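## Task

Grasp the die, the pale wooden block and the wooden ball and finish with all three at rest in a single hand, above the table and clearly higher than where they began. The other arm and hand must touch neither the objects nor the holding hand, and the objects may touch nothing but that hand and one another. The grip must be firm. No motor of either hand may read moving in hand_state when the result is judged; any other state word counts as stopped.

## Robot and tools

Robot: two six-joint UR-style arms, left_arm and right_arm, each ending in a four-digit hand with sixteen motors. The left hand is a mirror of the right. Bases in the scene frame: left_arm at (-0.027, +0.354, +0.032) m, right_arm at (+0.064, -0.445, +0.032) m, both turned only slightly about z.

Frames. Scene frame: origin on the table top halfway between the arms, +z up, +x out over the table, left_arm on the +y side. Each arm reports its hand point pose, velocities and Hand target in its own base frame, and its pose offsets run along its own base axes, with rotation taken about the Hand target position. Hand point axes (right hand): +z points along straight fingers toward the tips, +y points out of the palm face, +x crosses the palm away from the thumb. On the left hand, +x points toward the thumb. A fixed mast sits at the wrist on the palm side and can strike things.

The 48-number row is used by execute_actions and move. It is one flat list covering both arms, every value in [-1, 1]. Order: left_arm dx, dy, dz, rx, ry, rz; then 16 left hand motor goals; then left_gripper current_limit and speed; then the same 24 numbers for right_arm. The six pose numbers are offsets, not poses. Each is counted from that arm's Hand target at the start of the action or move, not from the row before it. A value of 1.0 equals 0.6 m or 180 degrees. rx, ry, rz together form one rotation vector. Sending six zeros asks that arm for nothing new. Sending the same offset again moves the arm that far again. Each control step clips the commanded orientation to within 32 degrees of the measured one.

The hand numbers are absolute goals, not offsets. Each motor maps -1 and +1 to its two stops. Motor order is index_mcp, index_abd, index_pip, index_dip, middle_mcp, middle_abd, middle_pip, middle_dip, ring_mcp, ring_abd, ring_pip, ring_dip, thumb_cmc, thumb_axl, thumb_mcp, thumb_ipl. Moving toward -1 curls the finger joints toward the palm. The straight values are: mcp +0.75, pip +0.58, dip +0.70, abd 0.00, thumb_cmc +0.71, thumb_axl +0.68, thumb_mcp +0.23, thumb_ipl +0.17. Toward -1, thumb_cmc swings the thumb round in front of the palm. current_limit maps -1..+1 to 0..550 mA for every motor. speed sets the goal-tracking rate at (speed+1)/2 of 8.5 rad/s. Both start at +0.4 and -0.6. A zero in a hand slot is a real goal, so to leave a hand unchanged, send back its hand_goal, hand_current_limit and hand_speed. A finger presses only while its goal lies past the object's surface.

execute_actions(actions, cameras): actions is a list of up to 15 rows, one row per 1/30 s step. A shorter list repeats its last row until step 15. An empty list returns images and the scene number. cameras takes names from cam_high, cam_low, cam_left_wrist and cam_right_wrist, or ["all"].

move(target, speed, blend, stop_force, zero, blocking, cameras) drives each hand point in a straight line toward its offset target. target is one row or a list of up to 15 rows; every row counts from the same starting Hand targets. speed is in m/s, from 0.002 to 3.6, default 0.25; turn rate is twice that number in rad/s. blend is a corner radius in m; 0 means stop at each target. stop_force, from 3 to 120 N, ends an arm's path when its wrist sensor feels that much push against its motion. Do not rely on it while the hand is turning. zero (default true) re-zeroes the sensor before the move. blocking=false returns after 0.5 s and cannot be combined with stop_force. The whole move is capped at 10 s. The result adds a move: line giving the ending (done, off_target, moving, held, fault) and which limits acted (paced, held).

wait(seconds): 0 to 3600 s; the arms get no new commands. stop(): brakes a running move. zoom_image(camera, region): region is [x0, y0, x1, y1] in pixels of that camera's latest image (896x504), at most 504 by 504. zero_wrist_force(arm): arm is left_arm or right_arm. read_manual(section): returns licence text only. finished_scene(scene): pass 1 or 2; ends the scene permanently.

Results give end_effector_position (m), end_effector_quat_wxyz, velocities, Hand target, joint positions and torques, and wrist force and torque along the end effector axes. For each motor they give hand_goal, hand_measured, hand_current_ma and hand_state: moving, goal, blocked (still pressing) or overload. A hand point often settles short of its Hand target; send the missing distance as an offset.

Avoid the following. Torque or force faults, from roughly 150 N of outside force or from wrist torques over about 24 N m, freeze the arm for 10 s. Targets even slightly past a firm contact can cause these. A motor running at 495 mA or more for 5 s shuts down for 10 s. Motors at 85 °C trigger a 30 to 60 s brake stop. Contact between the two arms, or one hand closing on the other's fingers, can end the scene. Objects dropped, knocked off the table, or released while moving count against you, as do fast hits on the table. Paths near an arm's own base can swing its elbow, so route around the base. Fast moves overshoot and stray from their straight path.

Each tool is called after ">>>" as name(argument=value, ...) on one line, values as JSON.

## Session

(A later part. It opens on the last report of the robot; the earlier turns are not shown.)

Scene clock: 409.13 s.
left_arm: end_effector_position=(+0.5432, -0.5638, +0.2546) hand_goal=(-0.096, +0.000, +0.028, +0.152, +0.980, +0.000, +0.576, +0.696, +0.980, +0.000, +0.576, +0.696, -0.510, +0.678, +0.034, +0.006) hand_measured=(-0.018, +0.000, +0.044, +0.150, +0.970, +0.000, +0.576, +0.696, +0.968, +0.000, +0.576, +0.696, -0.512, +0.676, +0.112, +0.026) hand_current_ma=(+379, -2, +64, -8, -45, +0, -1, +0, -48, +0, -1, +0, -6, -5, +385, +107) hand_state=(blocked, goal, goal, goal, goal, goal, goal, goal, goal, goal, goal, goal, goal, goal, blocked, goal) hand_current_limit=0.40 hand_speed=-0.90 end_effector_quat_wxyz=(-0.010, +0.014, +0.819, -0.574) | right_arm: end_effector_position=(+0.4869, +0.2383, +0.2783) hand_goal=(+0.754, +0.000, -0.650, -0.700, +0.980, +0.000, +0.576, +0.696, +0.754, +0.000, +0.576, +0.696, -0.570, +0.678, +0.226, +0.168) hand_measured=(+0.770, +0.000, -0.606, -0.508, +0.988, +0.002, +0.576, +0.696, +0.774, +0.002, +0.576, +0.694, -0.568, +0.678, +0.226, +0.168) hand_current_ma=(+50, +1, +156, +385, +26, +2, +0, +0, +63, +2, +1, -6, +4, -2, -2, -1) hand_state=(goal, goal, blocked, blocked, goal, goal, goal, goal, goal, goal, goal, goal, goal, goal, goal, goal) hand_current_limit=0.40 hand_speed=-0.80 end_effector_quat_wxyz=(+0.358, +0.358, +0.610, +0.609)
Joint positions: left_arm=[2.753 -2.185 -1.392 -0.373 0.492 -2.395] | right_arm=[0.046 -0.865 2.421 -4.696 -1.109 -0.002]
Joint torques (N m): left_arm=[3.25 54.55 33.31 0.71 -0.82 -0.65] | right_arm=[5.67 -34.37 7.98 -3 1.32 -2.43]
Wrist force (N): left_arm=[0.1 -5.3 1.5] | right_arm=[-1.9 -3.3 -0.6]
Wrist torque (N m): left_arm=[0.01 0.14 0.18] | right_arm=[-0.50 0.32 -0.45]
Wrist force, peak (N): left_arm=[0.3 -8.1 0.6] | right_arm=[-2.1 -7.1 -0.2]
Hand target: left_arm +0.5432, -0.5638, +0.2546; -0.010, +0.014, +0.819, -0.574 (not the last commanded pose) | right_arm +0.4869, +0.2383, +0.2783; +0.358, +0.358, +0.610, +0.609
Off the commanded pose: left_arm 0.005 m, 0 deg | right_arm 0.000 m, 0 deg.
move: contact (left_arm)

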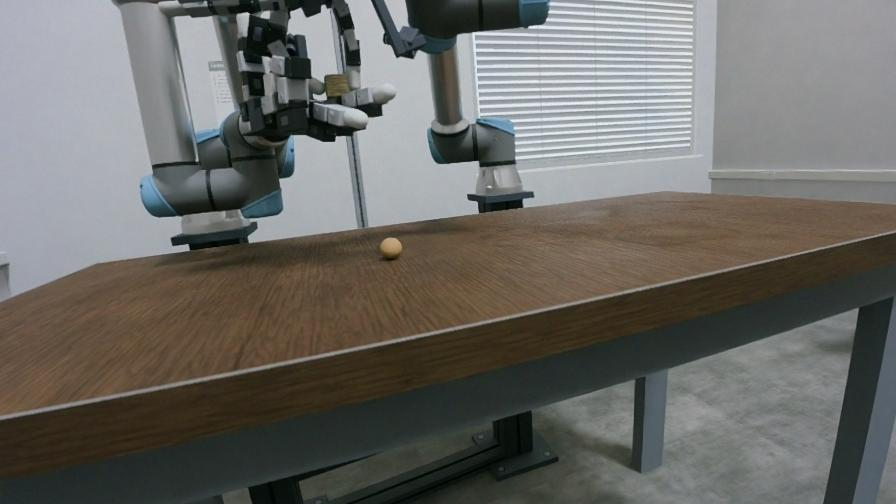

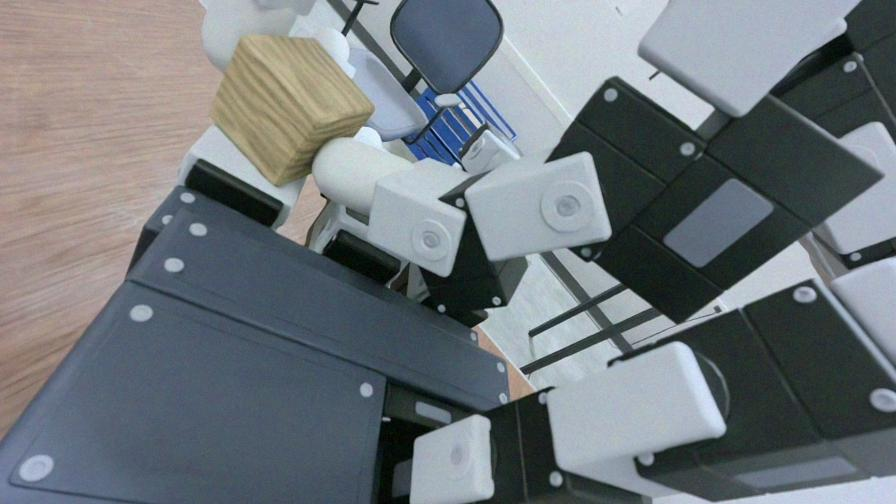

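>>> move(target=[0,0,0,0,0,0,0.09,0,0.028,0.151,0.98,0,0.576,0.696,0.98,0,0.576,0.696,-0.511,0.678,0.247,0.005,0.4,-0.92,0,0,0,0,0,0,0.754,0,-0.65,-0.7,0.98,0,0.576,0.696,0.754,0,0.576,0.696,-0.571,0.678,0.226,0.168,0.4,-0.8], cameras=["cam_low","cam_right_wrist"])

>>> zoom_image(camera="cam_right_wrist", region=[150, 0, 650, 281])

>>> zoom_image(camera="cam_low", region=[200, 0, 440, 160])

Scene clock: 412.60 s.
left_arm: end_effector_position=(+0.5432, -0.5638, +0.2546) hand_goal=(+0.090, +0.000, +0.028, +0.152, +0.980, +0.000, +0.576, +0.696, +0.980, +0.000, +0.576, +0.696, -0.510, +0.678, +0.248, +0.006) hand_measured=(+0.082, +0.000, +0.032, +0.150, +0.970, +0.000, +0.576, +0.696, +0.968, +0.000, +0.576, +0.696, -0.512, +0.676, +0.244, +0.008) hand_current_ma=(-36, -2, +14, -8, -45, +0, -1, +0, -48, +0, -1, +0, -6, -5, -23, +10) hand_state=(goal, goal, goal, goal, goal, goal, goal, goal, goal, goal, goal, goal, goal, goal, goal, goal) hand_current_limit=0.40 hand_speed=-0.92 end_effector_quat_wxyz=(-0.010, +0.014, +0.819, -0.574) | right_arm: end_effector_position=(+0.4869, +0.2383, +0.2783) hand_goal=(+0.754, +0.000, -0.650, -0.700, +0.980, +0.000, +0.576, +0.696, +0.754, +0.000, +0.576, +0.696, -0.570, +0.678, +0.226, +0.168) hand_measured=(+0.770, +0.000, -0.606, -0.508, +0.988, +0.002, +0.576, +0.696, +0.774, +0.002, +0.576, +0.694, -0.568, +0.678, +0.226, +0.168) hand_current_ma=(+50, +1, +156, +385, +26, +2, +0, +0, +63, +2, +1, -6, +4, -2, -2, -1) hand_state=(goal, goal, blocked, blocked, goal, goal, goal, goal, goal, goal, goal, goal, goal, goal, goal, goal) hand_current_limit=0.40 hand_speed=-0.80 end_effector_quat_wxyz=(+0.358, +0.358, +0.610, +0.609)
Joint positions: left_arm=[2.753 -2.185 -1.392 -0.373 0.492 -2.395] | right_arm=[0.046 -0.865 2.421 -4.696 -1.109 -0.002]
Joint torques (N m): left_arm=[4.23 55.2 31.69 0.95 -0.78 -0.61] | right_arm=[4.83 -37.97 5.87 -2.72 0.82 -2.12]
Wrist force (N): left_arm=[-0.2 -3.2 2.2] | right_arm=[-1.6 -1.3 -0.5]
Wrist torque (N m): left_arm=[0.09 0.15 0.21] | right_arm=[-0.44 0.27 -0.31]
Wrist force, peak (N): left_arm=[0.0 -5.5 1.7] | right_arm=[-2.1 -4.1 -0.4]
Hand target: left_arm +0.5432, -0.5638, +0.2546; -0.010, +0.014, +0.819, -0.574 | right_arm +0.4869, +0.2383, +0.2783; +0.358, +0.358, +0.610, +0.609
Off the commanded pose: left_arm 0.000 m, 0 deg | right_arm 0.000 m, 0 deg.
move: done

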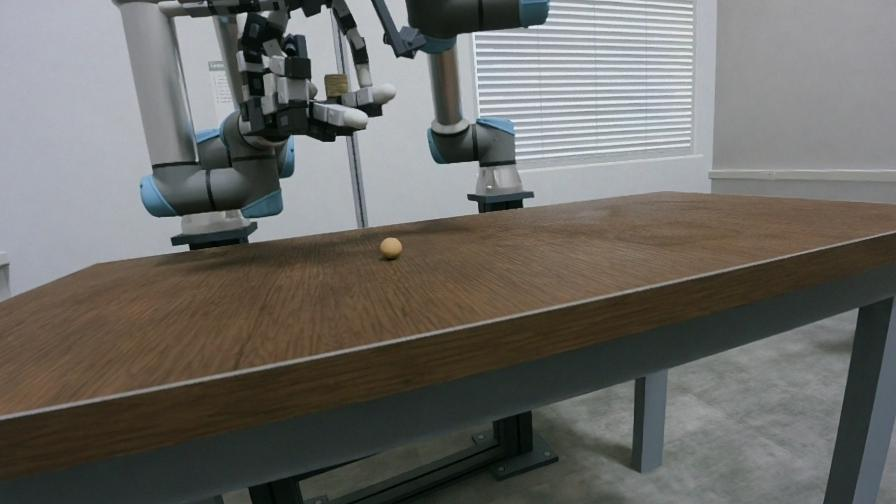

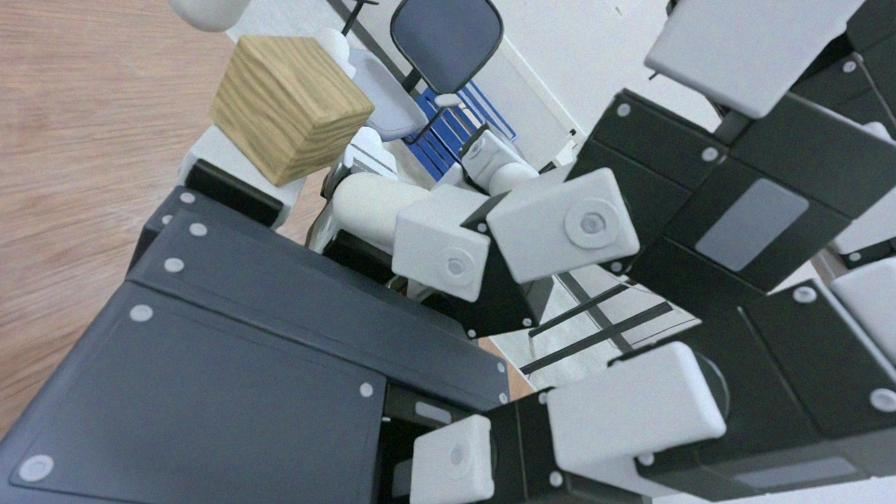

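Scaled by 1.008 from the camera's image (finer frame: 1280x720).

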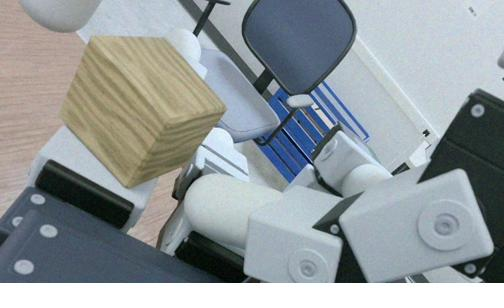

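Scaled by 2.100 from the camera's image (finer frame: 1280x720).

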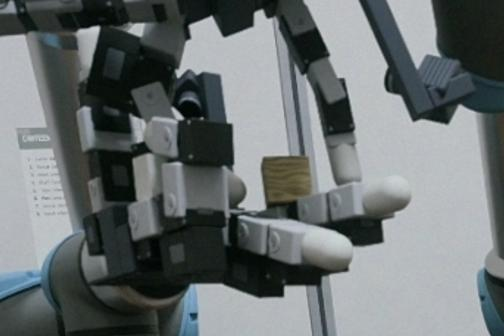

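>>> move(target=[0,0,0.3,0,0,0,0.09,0,0.028,0.151,0.98,0,0.576,0.696,0.98,0,0.576,0.696,-0.511,0.678,0.247,0.005,0.4,-0.92,0,0,0,0,0,0,0.754,0,-0.65,-0.7,0.98,0,0.576,0.696,0.754,0,0.576,0.696,-0.571,0.678,0.226,0.168,0.4,-0.8], speed=0.12, cameras=["cam_low","cam_right_wrist"])

>>> zoom_image(camera="cam_right_wrist", region=[150, 0, 650, 281])

Scene clock: 415.97 s.
left_arm: end_effector_position=(+0.5433, -0.5638, +0.4346) hand_goal=(+0.090, +0.000, +0.028, +0.152, +0.980, +0.000, +0.576, +0.696, +0.980, +0.000, +0.576, +0.696, -0.510, +0.678, +0.248, +0.006) hand_measured=(+0.082, +0.000, +0.032, +0.150, +0.970, +0.000, +0.576, +0.696, +0.968, +0.000, +0.576, +0.696, -0.512, +0.676, +0.244, +0.008) hand_current_ma=(-35, -2, +13, -8, -45, +0, -1, +0, -48, +0, -1, +0, -6, -5, -22, +9) hand_state=(goal, goal, goal, goal, goal, goal, goal, goal, goal, goal, goal, goal, goal, goal, goal, goal) hand_current_limit=0.40 hand_speed=-0.92 end_effector_quat_wxyz=(-0.010, +0.014, +0.819, -0.574) | right_arm: end_effector_position=(+0.4869, +0.2383, +0.2783) hand_goal=(+0.754, +0.000, -0.650, -0.700, +0.980, +0.000, +0.576, +0.696, +0.754, +0.000, +0.576, +0.696, -0.570, +0.678, +0.226, +0.168) hand_measured=(+0.770, +0.000, -0.606, -0.508, +0.988, +0.002, +0.576, +0.696, +0.774, +0.002, +0.576, +0.694, -0.568, +0.678, +0.226, +0.168) hand_current_ma=(+50, +1, +156, +385, +26, +2, +0, +0, +63, +2, +1, -6, +4, -2, -2, -1) hand_state=(goal, goal, blocked, blocked, goal, goal, goal, goal, goal, goal, goal, goal, goal, goal, goal, goal) hand_current_limit=0.40 hand_speed=-0.80 end_effector_quat_wxyz=(+0.358, +0.358, +0.610, +0.609)
Joint positions: left_arm=[2.754 -2.083 -1.081 -0.787 0.492 -2.395] | right_arm=[0.046 -0.865 2.421 -4.696 -1.109 -0.002]
Joint torques (N m): left_arm=[-5.82 31.44 25.74 1.95 -2.43 1.36] | right_arm=[4.7 -26.99 4.46 -2.4 0.52 -1.97]
Wrist force (N): left_arm=[0.2 -2.7 2.3] | right_arm=[-1.7 -1.3 -0.2]
Wrist torque (N m): left_arm=[0.14 0.12 0.13] | right_arm=[-0.47 0.27 -0.32]
Wrist force, peak (N): left_arm=[0.0 -4.1 1.9] | right_arm=[-2.2 -1.3 -0.2]
Hand target: left_arm +0.5432, -0.5638, +0.4346; -0.010, +0.014, +0.819, -0.574 | right_arm +0.4869, +0.2383, +0.2783; +0.358, +0.358, +0.610, +0.609
Off the commanded pose: left_arm 0.000 m, 0 deg | right_arm 0.000 m, 0 deg.
move: done

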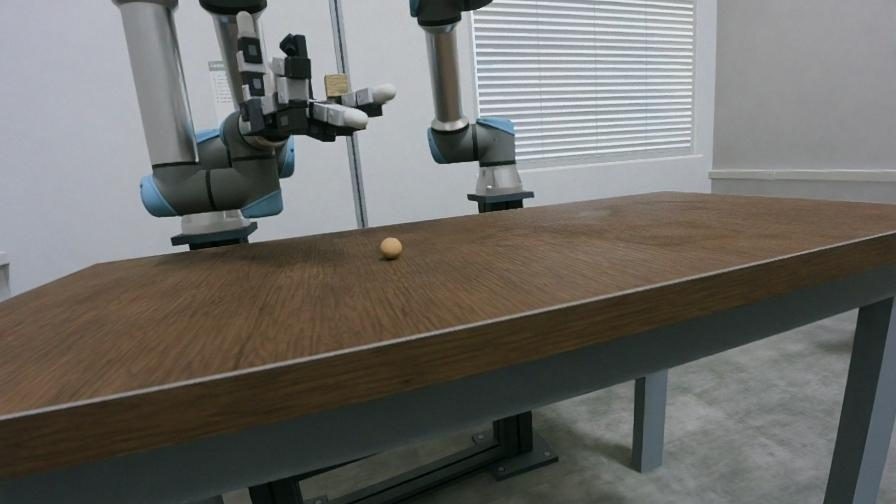

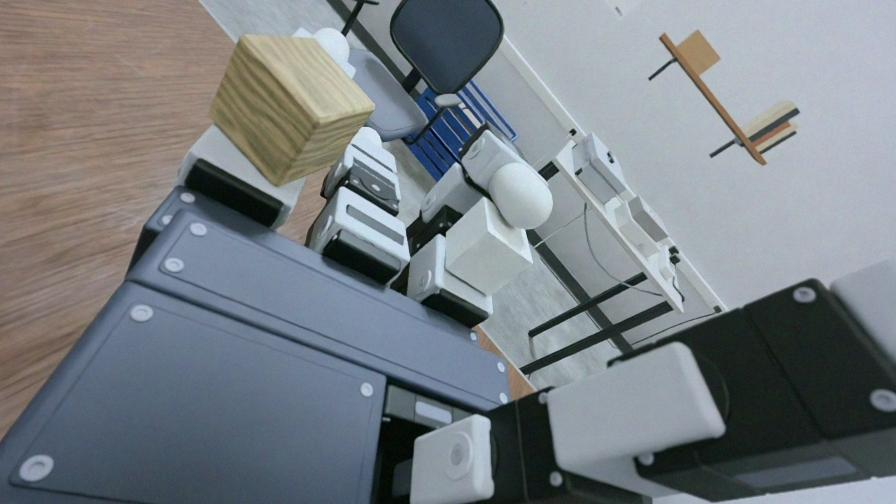

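Scaled by 1.008 from the camera's image (finer frame: 1280x720).

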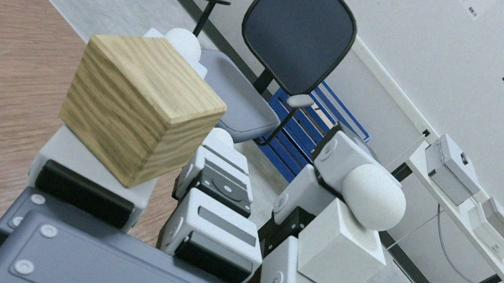

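>>> move(target=[[0,0,-0.25,0,0,0,0.09,0,0.028,0.151,0.98,0,0.576,0.696,0.98,0,0.576,0.696,-0.511,0.678,0.247,0.005,0.4,-0.92,0,0,0,0,0,0,0.754,0,-0.65,-0.7,0.98,0,0.576,0.696,0.754,0,0.576,0.696,-0.571,0.678,0.226,0.168,0.4,-0.8],[0,0,-0.2983,0,0,0,0.09,0,0.028,0.151,0.98,0,0.576,0.696,0.98,0,0.576,0.696,-0.511,0.678,0.247,0.005,0.4,-0.92,0,0,0,0,0,0,0.754,0,-0.65,-0.7,0.98,0,0.576,0.696,0.754,0,0.576,0.696,-0.571,0.678,0.226,0.168,0.4,-0.8]], speed=[0.15, 0.04], blend=[0.01, 0], cameras=["cam_low","cam_right_wrist"])

>>> zoom_image(camera="cam_right_wrist", region=[150, 0, 650, 281])

Scene clock: 441.97 s.
left_arm: end_effector_position=(+0.5432, -0.5638, +0.2587) hand_goal=(+0.090, +0.000, +0.028, +0.152, +0.980, +0.000, +0.576, +0.696, +0.980, +0.000, +0.576, +0.696, -0.510, +0.678, +0.248, +0.006) hand_measured=(+0.082, +0.000, +0.032, +0.150, +0.968, +0.000, +0.576, +0.696, +0.968, +0.000, +0.576, +0.696, -0.512, +0.676, +0.244, +0.008) hand_current_ma=(-33, -2, +13, -8, -46, +0, -2, +0, -49, +0, -2, +0, -6, -5, -22, +9) hand_state=(goal, goal, goal, goal, goal, goal, goal, goal, goal, goal, goal, goal, goal, goal, goal, goal) hand_current_limit=0.40 hand_speed=-0.92 end_effector_quat_wxyz=(-0.010, +0.014, +0.819, -0.574) | right_arm: end_effector_position=(+0.4869, +0.2383, +0.2783) hand_goal=(+0.754, +0.000, -0.650, -0.700, +0.980, +0.000, +0.576, +0.696, +0.754, +0.000, +0.576, +0.696, -0.570, +0.678, +0.226, +0.168) hand_measured=(+0.770, +0.000, -0.606, -0.508, +0.988, +0.002, +0.576, +0.696, +0.774, +0.002, +0.576, +0.694, -0.568, +0.678, +0.226, +0.168) hand_current_ma=(+50, +1, +156, +385, +26, +2, +0, +0, +63, +2, +1, -6, +4, -2, -2, -1) hand_state=(goal, goal, blocked, blocked, goal, goal, goal, goal, goal, goal, goal, goal, goal, goal, goal, goal) hand_current_limit=0.40 hand_speed=-0.80 end_effector_quat_wxyz=(+0.358, +0.358, +0.610, +0.609)
Joint positions: left_arm=[2.753 -2.181 -1.388 -0.382 0.492 -2.395] | right_arm=[0.046 -0.865 2.421 -4.696 -1.109 -0.002]
Joint torques (N m): left_arm=[6.19 46.88 20.76 1.68 -0.13 2.17] | right_arm=[4.04 -25.98 2.59 -1.87 -0.12 -1.36]
Wrist force (N): left_arm=[-0.1 -3.0 2.2] | right_arm=[-1.9 -1.3 -0.5]
Wrist torque (N m): left_arm=[0.12 0.14 0.21] | right_arm=[-0.45 0.31 -0.34]
Wrist force, peak (N): left_arm=[0.0 -4.6 1.7] | right_arm=[-2.3 -1.3 -0.5]
Hand target: left_arm +0.5432, -0.5638, +0.2588; -0.010, +0.014, +0.819, -0.574 (not the last commanded pose) | right_arm +0.4869, +0.2383, +0.2783; +0.358, +0.358, +0.610, +0.609
Off the commanded pose: left_arm 0.003 m, 0 deg | right_arm 0.000 m, 0 deg.
move: held (left_arm; a check stopped the path); limits=held
pose unreachable (left arm): on one or more control steps of this call, first in action 0 (counted from 0), this arm could not follow its commanded pose, so it was not sent that pose on those steps. It may still have moved: this result reports where it is.
cause: moving toward the commanded pose would bring a part of the arm too close to another arm (a part of this arm just beyond joint 6 (wrist 3) and a part of the right arm just beyond its joint 6 (wrist 3), 9 mm apart when this arm was first held).

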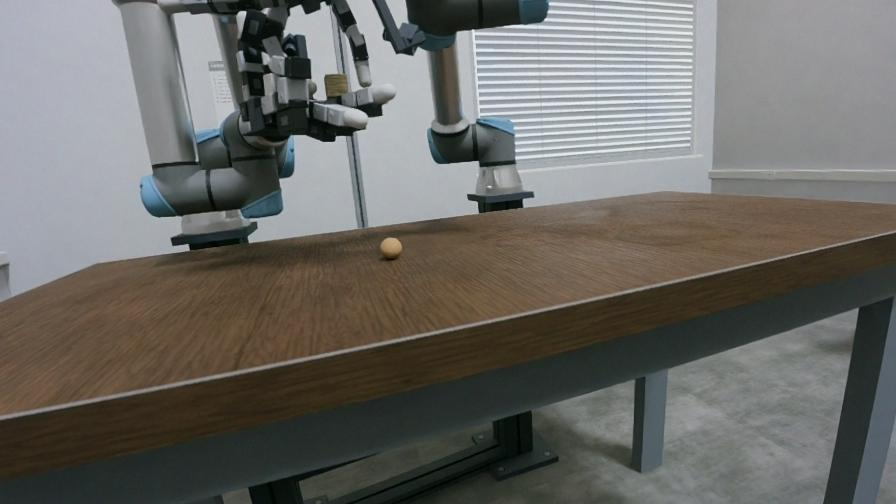

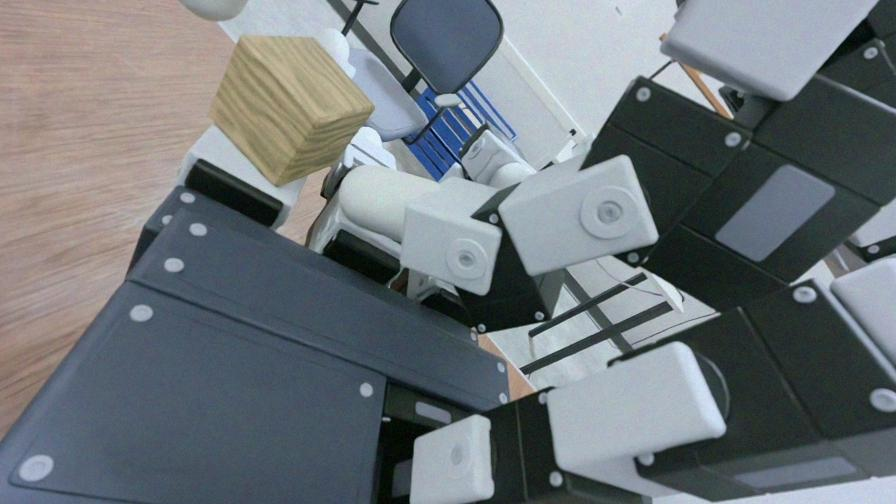

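Scaled by 1.008 from the camera's image (finer frame: 1280x720).

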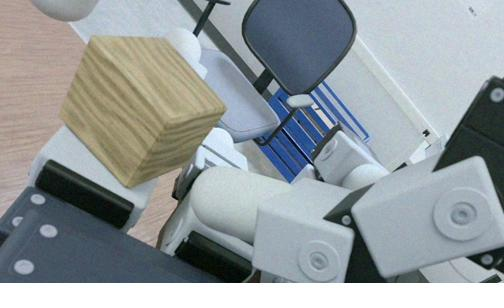

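>>> move(target=[[0,0,0.0855,0,0,0,0.09,0,0.028,0.151,0.98,0,0.576,0.696,0.98,0,0.576,0.696,-0.511,0.678,0.247,0.005,0.4,-0.92,0,0,0,0,0,0,0.754,0,-0.65,-0.7,0.98,0,0.576,0.696,0.754,0,0.576,0.696,-0.571,0.678,0.226,0.168,0.4,-0.8],[0.081,0.0752,0.0855,0,0,0,0.09,0,0.028,0.151,0.98,0,0.576,0.696,0.98,0,0.576,0.696,-0.511,0.678,0.247,0.005,0.4,-0.92,0,0,0,0,0,0,0.754,0,-0.65,-0.7,0.98,0,0.576,0.696,0.754,0,0.576,0.696,-0.571,0.678,0.226,0.168,0.4,-0.8]], speed=[0.08, 0.08], cameras=["cam_low","cam_right_wrist"])

>>> zoom_image(camera="cam_right_wrist", region=[100, 0, 600, 281])

Scene clock: 485.43 s.
left_arm: end_effector_position=(+0.5919, -0.5187, +0.3100) hand_goal=(+0.090, +0.000, +0.028, +0.152, +0.980, +0.000, +0.576, +0.696, +0.980, +0.000, +0.576, +0.696, -0.510, +0.678, +0.248, +0.006) hand_measured=(+0.082, +0.000, +0.032, +0.150, +0.968, +0.000, +0.576, +0.696, +0.968, +0.000, +0.576, +0.696, -0.512, +0.676, +0.244, +0.008) hand_current_ma=(-32, -2, +13, -8, -46, +0, -2, +0, -49, +0, -2, +0, -6, -5, -21, +9) hand_state=(goal, goal, goal, goal, goal, goal, goal, goal, goal, goal, goal, goal, goal, goal, goal, goal) hand_current_limit=0.40 hand_speed=-0.92 end_effector_quat_wxyz=(-0.010, +0.014, +0.819, -0.574) | right_arm: end_effector_position=(+0.4869, +0.2383, +0.2783) hand_goal=(+0.754, +0.000, -0.650, -0.700, +0.980, +0.000, +0.576, +0.696, +0.754, +0.000, +0.576, +0.696, -0.570, +0.678, +0.226, +0.168) hand_measured=(+0.770, +0.000, -0.606, -0.508, +0.988, +0.002, +0.576, +0.696, +0.774, +0.002, +0.576, +0.694, -0.568, +0.678, +0.226, +0.168) hand_current_ma=(+50, +1, +156, +385, +26, +2, +0, +0, +63, +2, +1, -6, +4, -2, -2, -1) hand_state=(goal, goal, blocked, blocked, goal, goal, goal, goal, goal, goal, goal, goal, goal, goal, goal, goal) hand_current_limit=0.40 hand_speed=-0.80 end_effector_quat_wxyz=(+0.358, +0.358, +0.610, +0.609)
Joint positions: left_arm=[2.84 -2.154 -1.266 -0.664 0.436 -2.247] | right_arm=[0.046 -0.865 2.421 -4.696 -1.109 -0.002]
Joint torques (N m): left_arm=[-2.64 57.13 11.2 2.88 1.2 -2.06] | right_arm=[3.04 -26.45 -0.49 -1.33 -0.6 -0.92]
Wrist force (N): left_arm=[0.1 -3.0 2.2] | right_arm=[-1.7 -1.0 -0.5]
Wrist torque (N m): left_arm=[0.14 0.08 0.23] | right_arm=[-0.41 0.28 -0.30]
Wrist force, peak (N): left_arm=[-0.2 -4.0 1.8] | right_arm=[-2.3 -1.3 -0.2]
Hand target: left_arm +0.5918, -0.5187, +0.3101; -0.010, +0.014, +0.819, -0.574 | right_arm +0.4869, +0.2383, +0.2783; +0.358, +0.358, +0.610, +0.609
Off the commanded pose: left_arm 0.000 m, 0 deg | right_arm 0.000 m, 0 deg.
move: done

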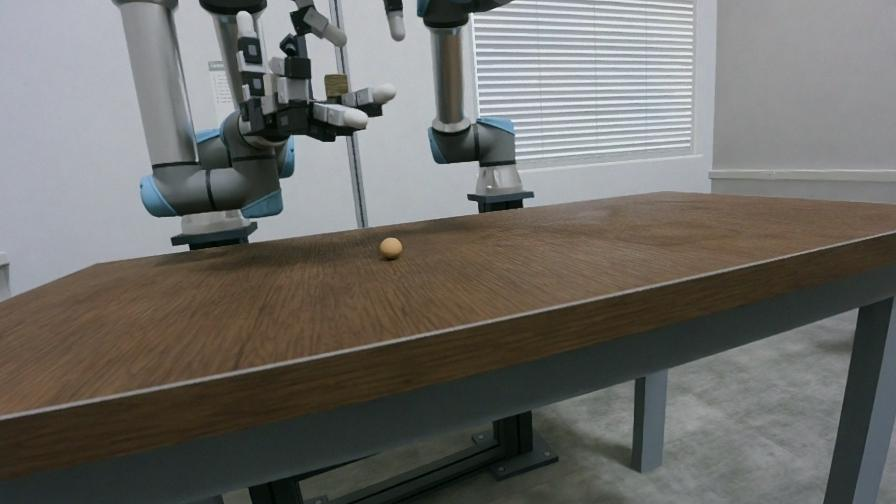

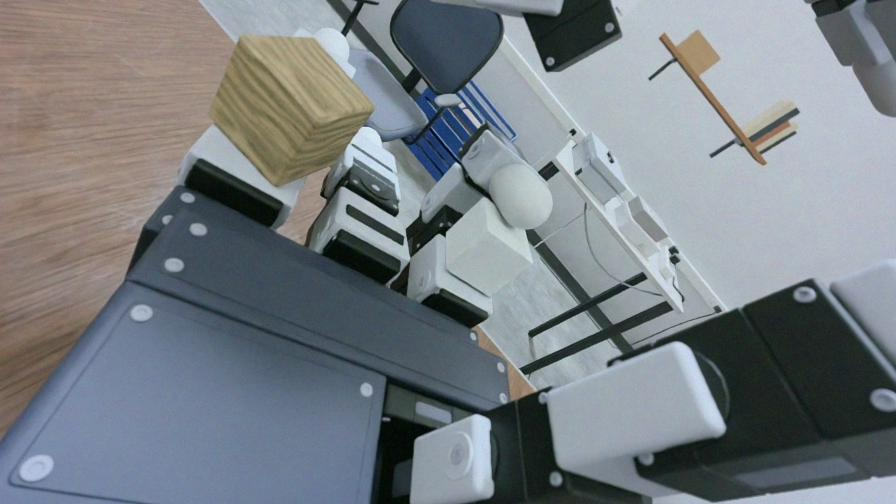

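Scaled by 1.008 from the camera's image (finer frame: 1280x720).

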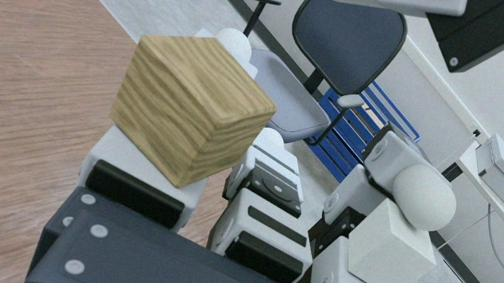

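>>> move(target=[0,0,-0.0905,0,0,0,0.09,0,0.028,0.151,0.98,0,0.576,0.696,0.98,0,0.576,0.696,-0.511,0.678,0.247,0.005,0.4,-0.92,0,0,0,0,0,0,0.754,0,-0.65,-0.7,0.98,0,0.576,0.696,0.754,0,0.576,0.696,-0.571,0.678,0.226,0.168,0.4,-0.8], speed=0.04, cameras=["cam_low","cam_right_wrist"])

>>> zoom_image(camera="cam_right_wrist", region=[100, 0, 600, 281])

>>> zoom_image(camera="cam_low", region=[200, 0, 440, 160])

Scene clock: 489.93 s.
left_arm: end_effector_position=(+0.5918, -0.5187, +0.2555) hand_goal=(+0.090, +0.000, +0.028, +0.152, +0.980, +0.000, +0.576, +0.696, +0.980, +0.000, +0.576, +0.696, -0.510, +0.678, +0.248, +0.006) hand_measured=(+0.082, +0.000, +0.032, +0.150, +0.968, +0.000, +0.576, +0.696, +0.968, +0.000, +0.576, +0.696, -0.512, +0.676, +0.244, +0.008) hand_current_ma=(-32, -2, +13, -8, -46, +0, -2, +0, -49, +0, -2, +0, -6, -5, -21, +9) hand_state=(goal, goal, goal, goal, goal, goal, goal, goal, goal, goal, goal, goal, goal, goal, goal, goal) hand_current_limit=0.40 hand_speed=-0.92 end_effector_quat_wxyz=(-0.010, +0.014, +0.819, -0.573) end_effector_velocity=(+0.000, +0.000, +0.001) end_effector_angular_velocity=(+0.001, +0.003, -0.001) | right_arm: end_effector_position=(+0.4869, +0.2383, +0.2783) hand_goal=(+0.754, +0.000, -0.650, -0.700, +0.980, +0.000, +0.576, +0.696, +0.754, +0.000, +0.576, +0.696, -0.570, +0.678, +0.226, +0.168) hand_measured=(+0.770, +0.000, -0.606, -0.508, +0.988, +0.002, +0.576, +0.696, +0.774, +0.002, +0.576, +0.694, -0.568, +0.678, +0.226, +0.168) hand_current_ma=(+50, +1, +156, +385, +26, +2, +0, +0, +63, +2, +1, -6, +4, -2, -2, -1) hand_state=(goal, goal, blocked, blocked, goal, goal, goal, goal, goal, goal, goal, goal, goal, goal, goal, goal) hand_current_limit=0.40 hand_speed=-0.80 end_effector_quat_wxyz=(+0.358, +0.358, +0.610, +0.609)
Joint positions: left_arm=[2.84 -2.198 -1.34 -0.546 0.437 -2.247] | right_arm=[0.046 -0.865 2.421 -4.696 -1.109 -0.002]
Joint velocities: left_arm=[0 0 0.003 -0.007 -0.001 0.001] | right_arm=[within noise]
Joint torques (N m): left_arm=[-3.88 56.81 33.83 0.56 0.78 -2.54] | right_arm=[2.28 -25.7 -2.96 -0.9 -1.09 -0.62]
Wrist force (N): left_arm=[0.2 -3.0 2.2] | right_arm=[-2.0 -0.8 -0.3]
Wrist torque (N m): left_arm=[0.14 0.08 0.24] | right_arm=[-0.40 0.31 -0.33]
Wrist force, peak (N): left_arm=[0.0 -3.5 1.9] | right_arm=[-2.3 -1.3 -0.5]
Hand target: left_arm +0.5918, -0.5187, +0.2558; -0.010, +0.014, +0.819, -0.574 | right_arm +0.4869, +0.2383, +0.2783; +0.358, +0.358, +0.610, +0.609
Off the commanded pose: left_arm 0.000 m, 0 deg | right_arm 0.000 m, 0 deg.
move: done

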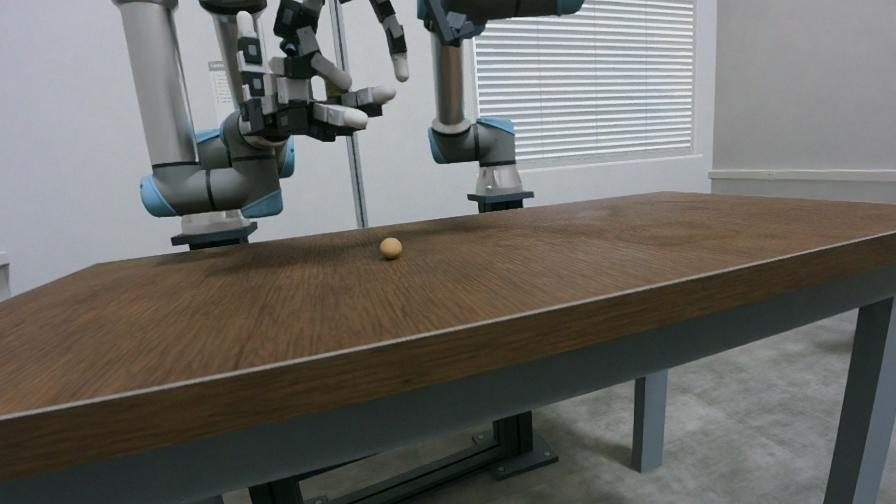

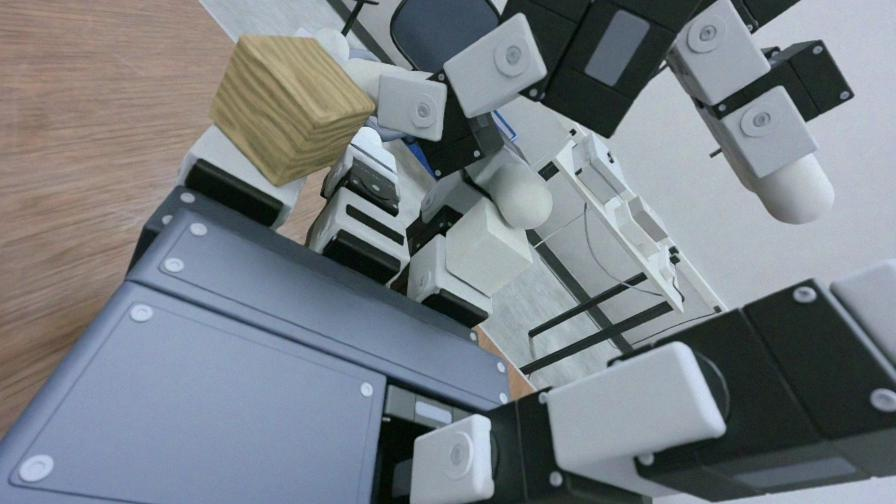

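Scaled by 1.008 from the camera's image (finer frame: 1280x720).

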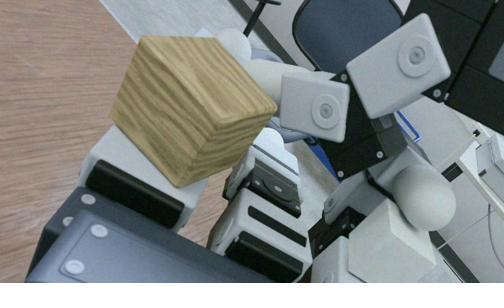

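Scaled by 2.100 from the camera's image (finer frame: 1280x720).

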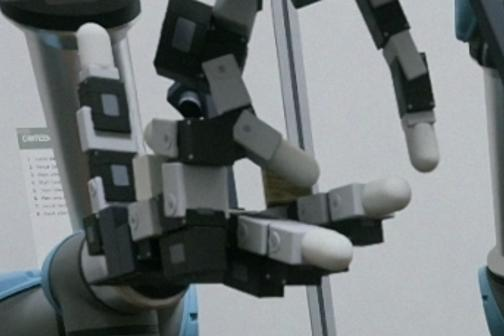

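>>> move(target=[-0.0217,0.0007,0,0,0,0,0.09,0,0.028,0.151,0.98,0,0.576,0.696,0.98,0,0.576,0.696,-0.511,0.678,0.247,0.005,0.4,-0.92,0,0,0,0,0,0,0.754,0,-0.65,-0.7,0.98,0,0.576,0.696,0.754,0,0.576,0.696,-0.571,0.678,0.226,0.168,0.4,-0.8], speed=0.03, cameras=["cam_right_wrist"])

>>> zoom_image(camera="cam_right_wrist", region=[180, 0, 460, 200])

Scene clock: 492.23 s.
left_arm: end_effector_position=(+0.5787, -0.5183, +0.2559) hand_goal=(+0.090, +0.000, +0.028, +0.152, +0.980, +0.000, +0.576, +0.696, +0.980, +0.000, +0.576, +0.696, -0.510, +0.678, +0.248, +0.006) hand_measured=(+0.082, +0.000, +0.032, +0.150, +0.968, +0.000, +0.576, +0.696, +0.968, +0.000, +0.576, +0.696, -0.512, +0.676, +0.244, +0.008) hand_current_ma=(-32, -2, +13, -8, -46, +0, -2, +0, -49, +0, -2, +0, -6, -5, -21, +9) hand_state=(goal, goal, goal, goal, goal, goal, goal, goal, goal, goal, goal, goal, goal, goal, goal, goal) hand_current_limit=0.40 hand_speed=-0.92 end_effector_quat_wxyz=(-0.010, +0.014, +0.819, -0.574) | right_arm: end_effector_position=(+0.4869, +0.2383, +0.2783) hand_goal=(+0.754, +0.000, -0.650, -0.700, +0.980, +0.000, +0.576, +0.696, +0.754, +0.000, +0.576, +0.696, -0.570, +0.678, +0.226, +0.168) hand_measured=(+0.770, +0.000, -0.606, -0.508, +0.988, +0.002, +0.576, +0.696, +0.774, +0.002, +0.576, +0.694, -0.568, +0.678, +0.226, +0.168) hand_current_ma=(+50, +1, +156, +385, +26, +2, +0, +0, +63, +2, +1, -6, +4, -2, -2, -1) hand_state=(goal, goal, blocked, blocked, goal, goal, goal, goal, goal, goal, goal, goal, goal, goal, goal, goal) hand_current_limit=0.40 hand_speed=-0.80 end_effector_quat_wxyz=(+0.358, +0.358, +0.610, +0.609)
Joint positions: left_arm=[2.835 -2.173 -1.383 -0.519 0.44 -2.257] | right_arm=[0.046 -0.865 2.421 -4.696 -1.109 -0.002]
Joint torques (N m): left_arm=[1.92 33.25 33.81 0.75 -0.09 0.01] | right_arm=[1.95 -25.74 -4.29 -0.64 -1.43 -0.22]
Wrist force (N): left_arm=[0.1 -2.8 2.0] | right_arm=[-2.0 -1.1 -0.6]
Wrist torque (N m): left_arm=[0.17 0.09 0.23] | right_arm=[-0.39 0.32 -0.33]
Wrist force, peak (N): left_arm=[0.0 -3.0 2.3] | right_arm=[-2.2 -1.4 -0.3]
Hand target: left_arm +0.5788, -0.5183, +0.2558; -0.010, +0.014, +0.819, -0.574 | right_arm +0.4869, +0.2383, +0.2783; +0.358, +0.358, +0.610, +0.609
Off the commanded pose: left_arm 0.000 m, 0 deg | right_arm 0.000 m, 0 deg.
move: done

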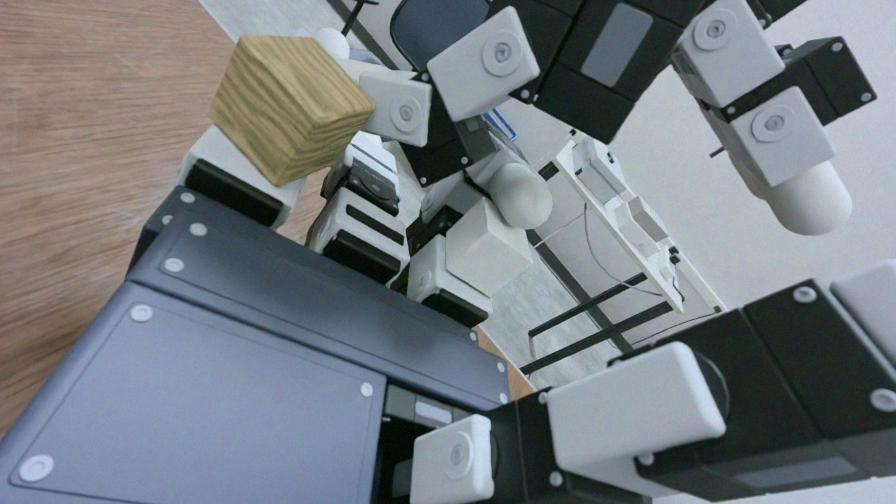

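Scaled by 1.800 from the camera's image (finer frame: 1280x720).

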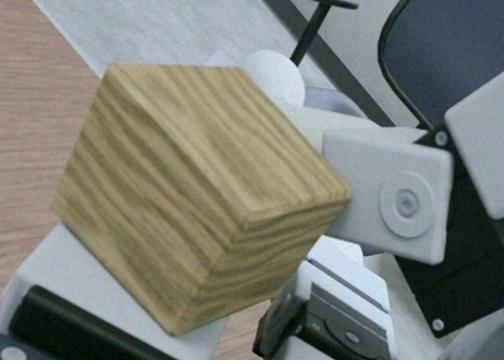

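>>> move(target=[-0.0147,-0.0078,0,0,0,0,0.09,0,0.028,0.151,0.98,0,0.576,0.696,0.98,0,0.576,0.696,-0.511,0.678,0.247,0.005,0.4,-0.92,0,0,0,0,0,0,0.754,0,-0.65,-0.7,0.98,0,0.576,0.696,0.754,0,0.576,0.696,-0.571,0.678,0.226,0.168,0.4,-0.8], speed=0.015, stop_force=5, cameras=["cam_right_wrist"])

>>> zoom_image(camera="cam_right_wrist", region=[180, 0, 460, 200])

Scene clock: 496.50 s.
left_arm: end_effector_position=(+0.5700, -0.5230, +0.2558) hand_goal=(+0.090, +0.000, +0.028, +0.152, +0.980, +0.000, +0.576, +0.696, +0.980, +0.000, +0.576, +0.696, -0.510, +0.678, +0.248, +0.006) hand_measured=(+0.082, +0.000, +0.032, +0.150, +0.968, +0.000, +0.576, +0.696, +0.968, +0.000, +0.576, +0.696, -0.512, +0.676, +0.244, +0.008) hand_current_ma=(-32, -2, +12, -8, -46, +0, -2, +0, -49, +0, -2, +0, -6, -5, -21, +9) hand_state=(goal, goal, goal, goal, goal, goal, goal, goal, goal, goal, goal, goal, goal, goal, goal, goal) hand_current_limit=0.40 hand_speed=-0.92 end_effector_quat_wxyz=(-0.010, +0.014, +0.819, -0.574) | right_arm: end_effector_position=(+0.4869, +0.2383, +0.2783) hand_goal=(+0.754, +0.000, -0.650, -0.700, +0.980, +0.000, +0.576, +0.696, +0.754, +0.000, +0.576, +0.696, -0.570, +0.678, +0.226, +0.168) hand_measured=(+0.770, +0.000, -0.606, -0.508, +0.988, +0.002, +0.576, +0.696, +0.774, +0.002, +0.576, +0.694, -0.568, +0.678, +0.226, +0.168) hand_current_ma=(+50, +1, +156, +385, +26, +2, +0, +0, +63, +2, +1, -6, +4, -2, -2, -1) hand_state=(goal, goal, blocked, blocked, goal, goal, goal, goal, goal, goal, goal, goal, goal, goal, goal, goal) hand_current_limit=0.40 hand_speed=-0.80 end_effector_quat_wxyz=(+0.358, +0.358, +0.610, +0.609)
Joint positions: left_arm=[2.824 -2.165 -1.401 -0.491 0.446 -2.277] | right_arm=[0.046 -0.865 2.421 -4.696 -1.109 -0.002]
Joint torques (N m): left_arm=[6.3 33.44 32.83 0.86 -3.62 2.99] | right_arm=[1.14 -26.35 -6.13 -0.24 -1.97 0.1]
Wrist force (N): left_arm=[0.0 -3.1 2.0] | right_arm=[-1.7 -1.3 -0.2]
Wrist torque (N m): left_arm=[0.13 0.10 0.22] | right_arm=[-0.48 0.28 -0.32]
Wrist force, peak (N): left_arm=[0.0 -3.1 2.3] | right_arm=[-2.4 -1.0 -0.7]
Hand target: left_arm +0.5700, -0.5230, +0.2558; -0.010, +0.014, +0.819, -0.574 | right_arm +0.4869, +0.2383, +0.2783; +0.358, +0.358, +0.610, +0.609
Off the commanded pose: left_arm 0.000 m, 0 deg | right_arm 0.000 m, 0 deg.
move: done

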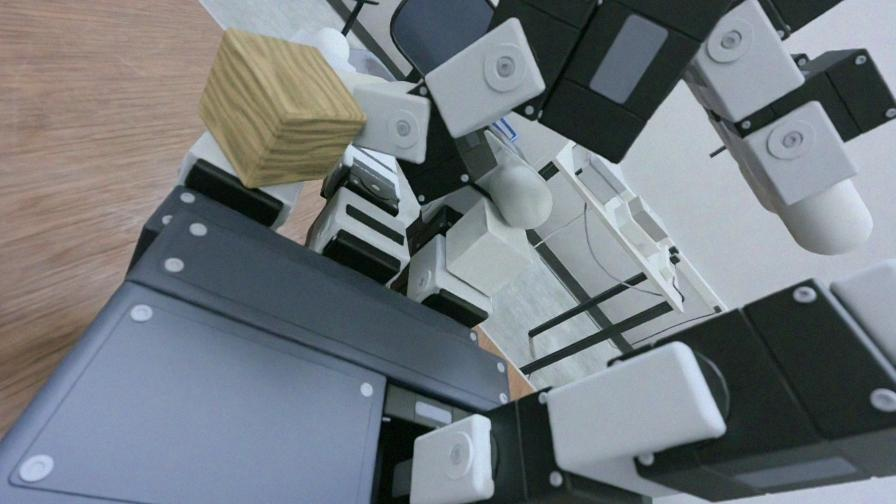

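Scaled by 1.800 from the camera's image (finer frame: 1280x720).

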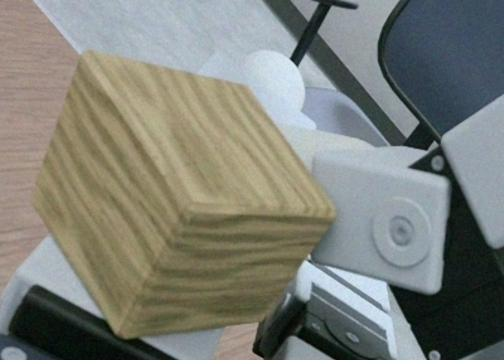

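>>> move(target=[[0,0,0.0917,0,0,0,0.09,0,0.028,0.151,0.98,0,0.576,0.696,0.98,0,0.576,0.696,-0.511,0.678,0.247,0.005,0.4,-0.92,0,0,0,0,0,0,0.754,0,-0.65,-0.7,0.98,0,0.576,0.696,0.754,0,0.576,0.696,-0.571,0.678,0.226,0.168,0.4,-0.8],[0.0195,0.0672,0.0917,0,0,0.1667,0.09,0,0.028,0.151,0.98,0,0.576,0.696,0.98,0,0.576,0.696,-0.511,0.678,0.247,0.005,0.4,-0.92,0,0,0,0,0,0,0.754,0,-0.65,-0.7,0.98,0,0.576,0.696,0.754,0,0.576,0.696,-0.571,0.678,0.226,0.168,0.4,-0.8]], speed=[0.08, 0.12], cameras=["cam_low","cam_right_wrist","cam_high"])

>>> zoom_image(camera="cam_right_wrist", region=[100, 0, 600, 281])

Scene clock: 515.07 s.
left_arm: end_effector_position=(+0.5815, -0.4827, +0.3108) hand_goal=(+0.090, +0.000, +0.028, +0.152, +0.980, +0.000, +0.576, +0.696, +0.980, +0.000, +0.576, +0.696, -0.510, +0.678, +0.248, +0.006) hand_measured=(+0.082, +0.000, +0.032, +0.150, +0.968, +0.000, +0.576, +0.696, +0.968, +0.000, +0.576, +0.696, -0.512, +0.676, +0.244, +0.008) hand_current_ma=(-32, -2, +12, -8, -46, +0, -2, +0, -49, +0, -2, +0, -6, -5, -21, +9) hand_state=(goal, goal, goal, goal, goal, goal, goal, goal, goal, goal, goal, goal, goal, goal, goal, goal) hand_current_limit=0.40 hand_speed=-0.92 end_effector_quat_wxyz=(+0.139, -0.198, +0.795, -0.557) | right_arm: end_effector_position=(+0.4869, +0.2383, +0.2783) hand_goal=(+0.754, +0.000, -0.650, -0.700, +0.980, +0.000, +0.576, +0.696, +0.754, +0.000, +0.576, +0.696, -0.570, +0.678, +0.226, +0.168) hand_measured=(+0.770, +0.000, -0.606, -0.508, +0.988, +0.002, +0.576, +0.696, +0.774, +0.002, +0.576, +0.694, -0.568, +0.678, +0.226, +0.168) hand_current_ma=(+50, +1, +156, +385, +26, +2, +0, +0, +63, +2, +1, -6, +4, -2, -2, -1) hand_state=(goal, goal, blocked, blocked, goal, goal, goal, goal, goal, goal, goal, goal, goal, goal, goal, goal) hand_current_limit=0.40 hand_speed=-0.80 end_effector_quat_wxyz=(+0.358, +0.358, +0.610, +0.609)
Joint positions: left_arm=[2.827 -2.016 -1.561 -0.032 0.86 -2.823] | right_arm=[0.046 -0.865 2.421 -4.696 -1.109 -0.002]
Joint torques (N m): left_arm=[4.26 26.59 32.64 1.75 -0.8 2.32] | right_arm=[1.16 -26.1 -8.89 0.22 -2.27 0.78]
Wrist force (N): left_arm=[0.0 -2.6 2.2] | right_arm=[-1.6 -1.1 -0.7]
Wrist torque (N m): left_arm=[0.16 0.11 0.11] | right_arm=[-0.40 0.27 -0.31]
Wrist force, peak (N): left_arm=[0.1 -4.1 1.7] | right_arm=[-2.2 -1.1 -0.8]
Hand target: left_arm +0.5817, -0.4826, +0.3108; +0.139, -0.199, +0.795, -0.557 | right_arm +0.4869, +0.2383, +0.2783; +0.358, +0.358, +0.610, +0.609
Off the commanded pose: left_arm 0.000 m, 0 deg | right_arm 0.000 m, 0 deg.
move: done
Images, in order (width x height): cam_high 896x504, cam_low 896x504, cam_right_wrist 896x504.

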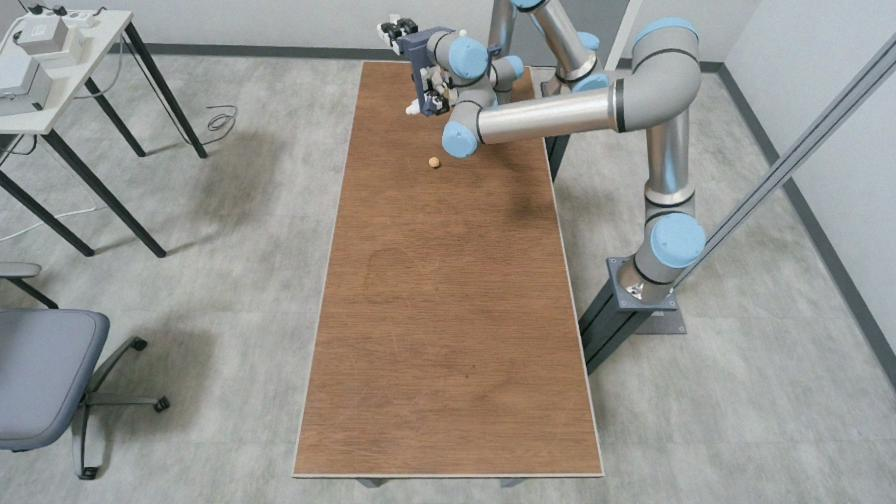

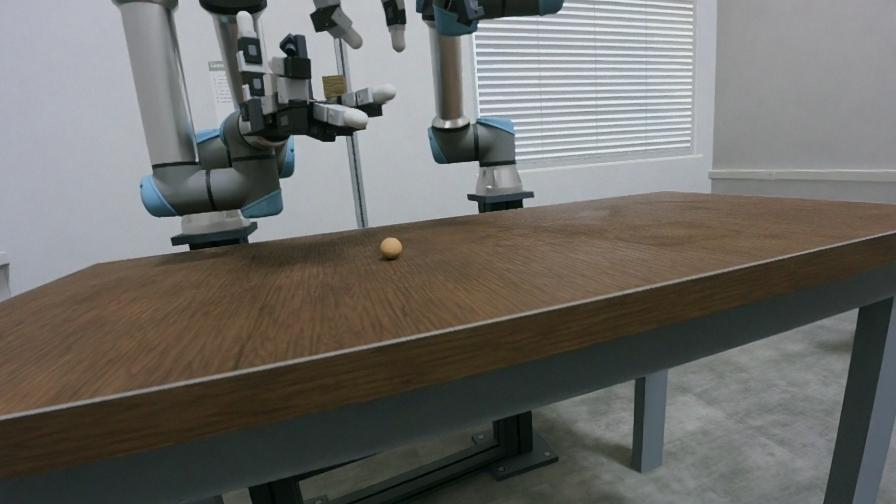

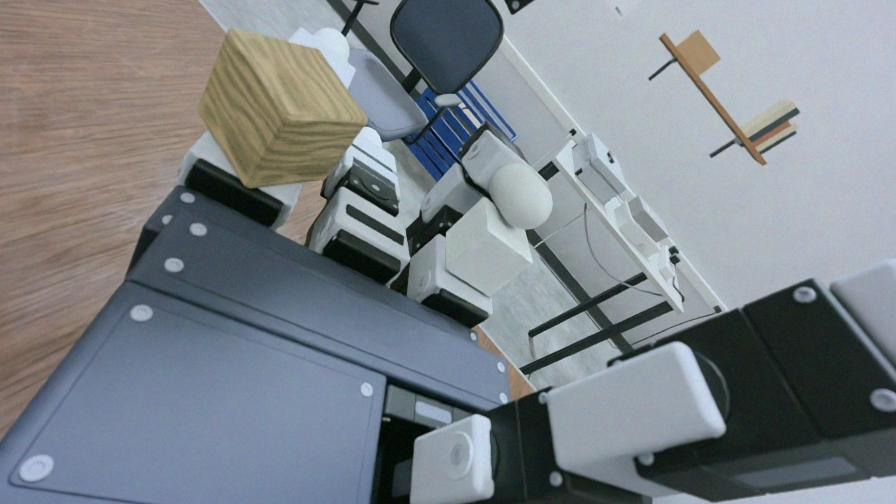

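Scaled by 1.008 from the camera's image (finer frame: 1280x720).

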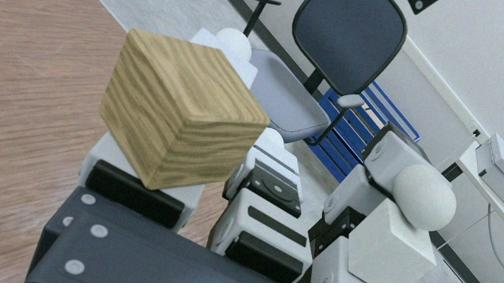

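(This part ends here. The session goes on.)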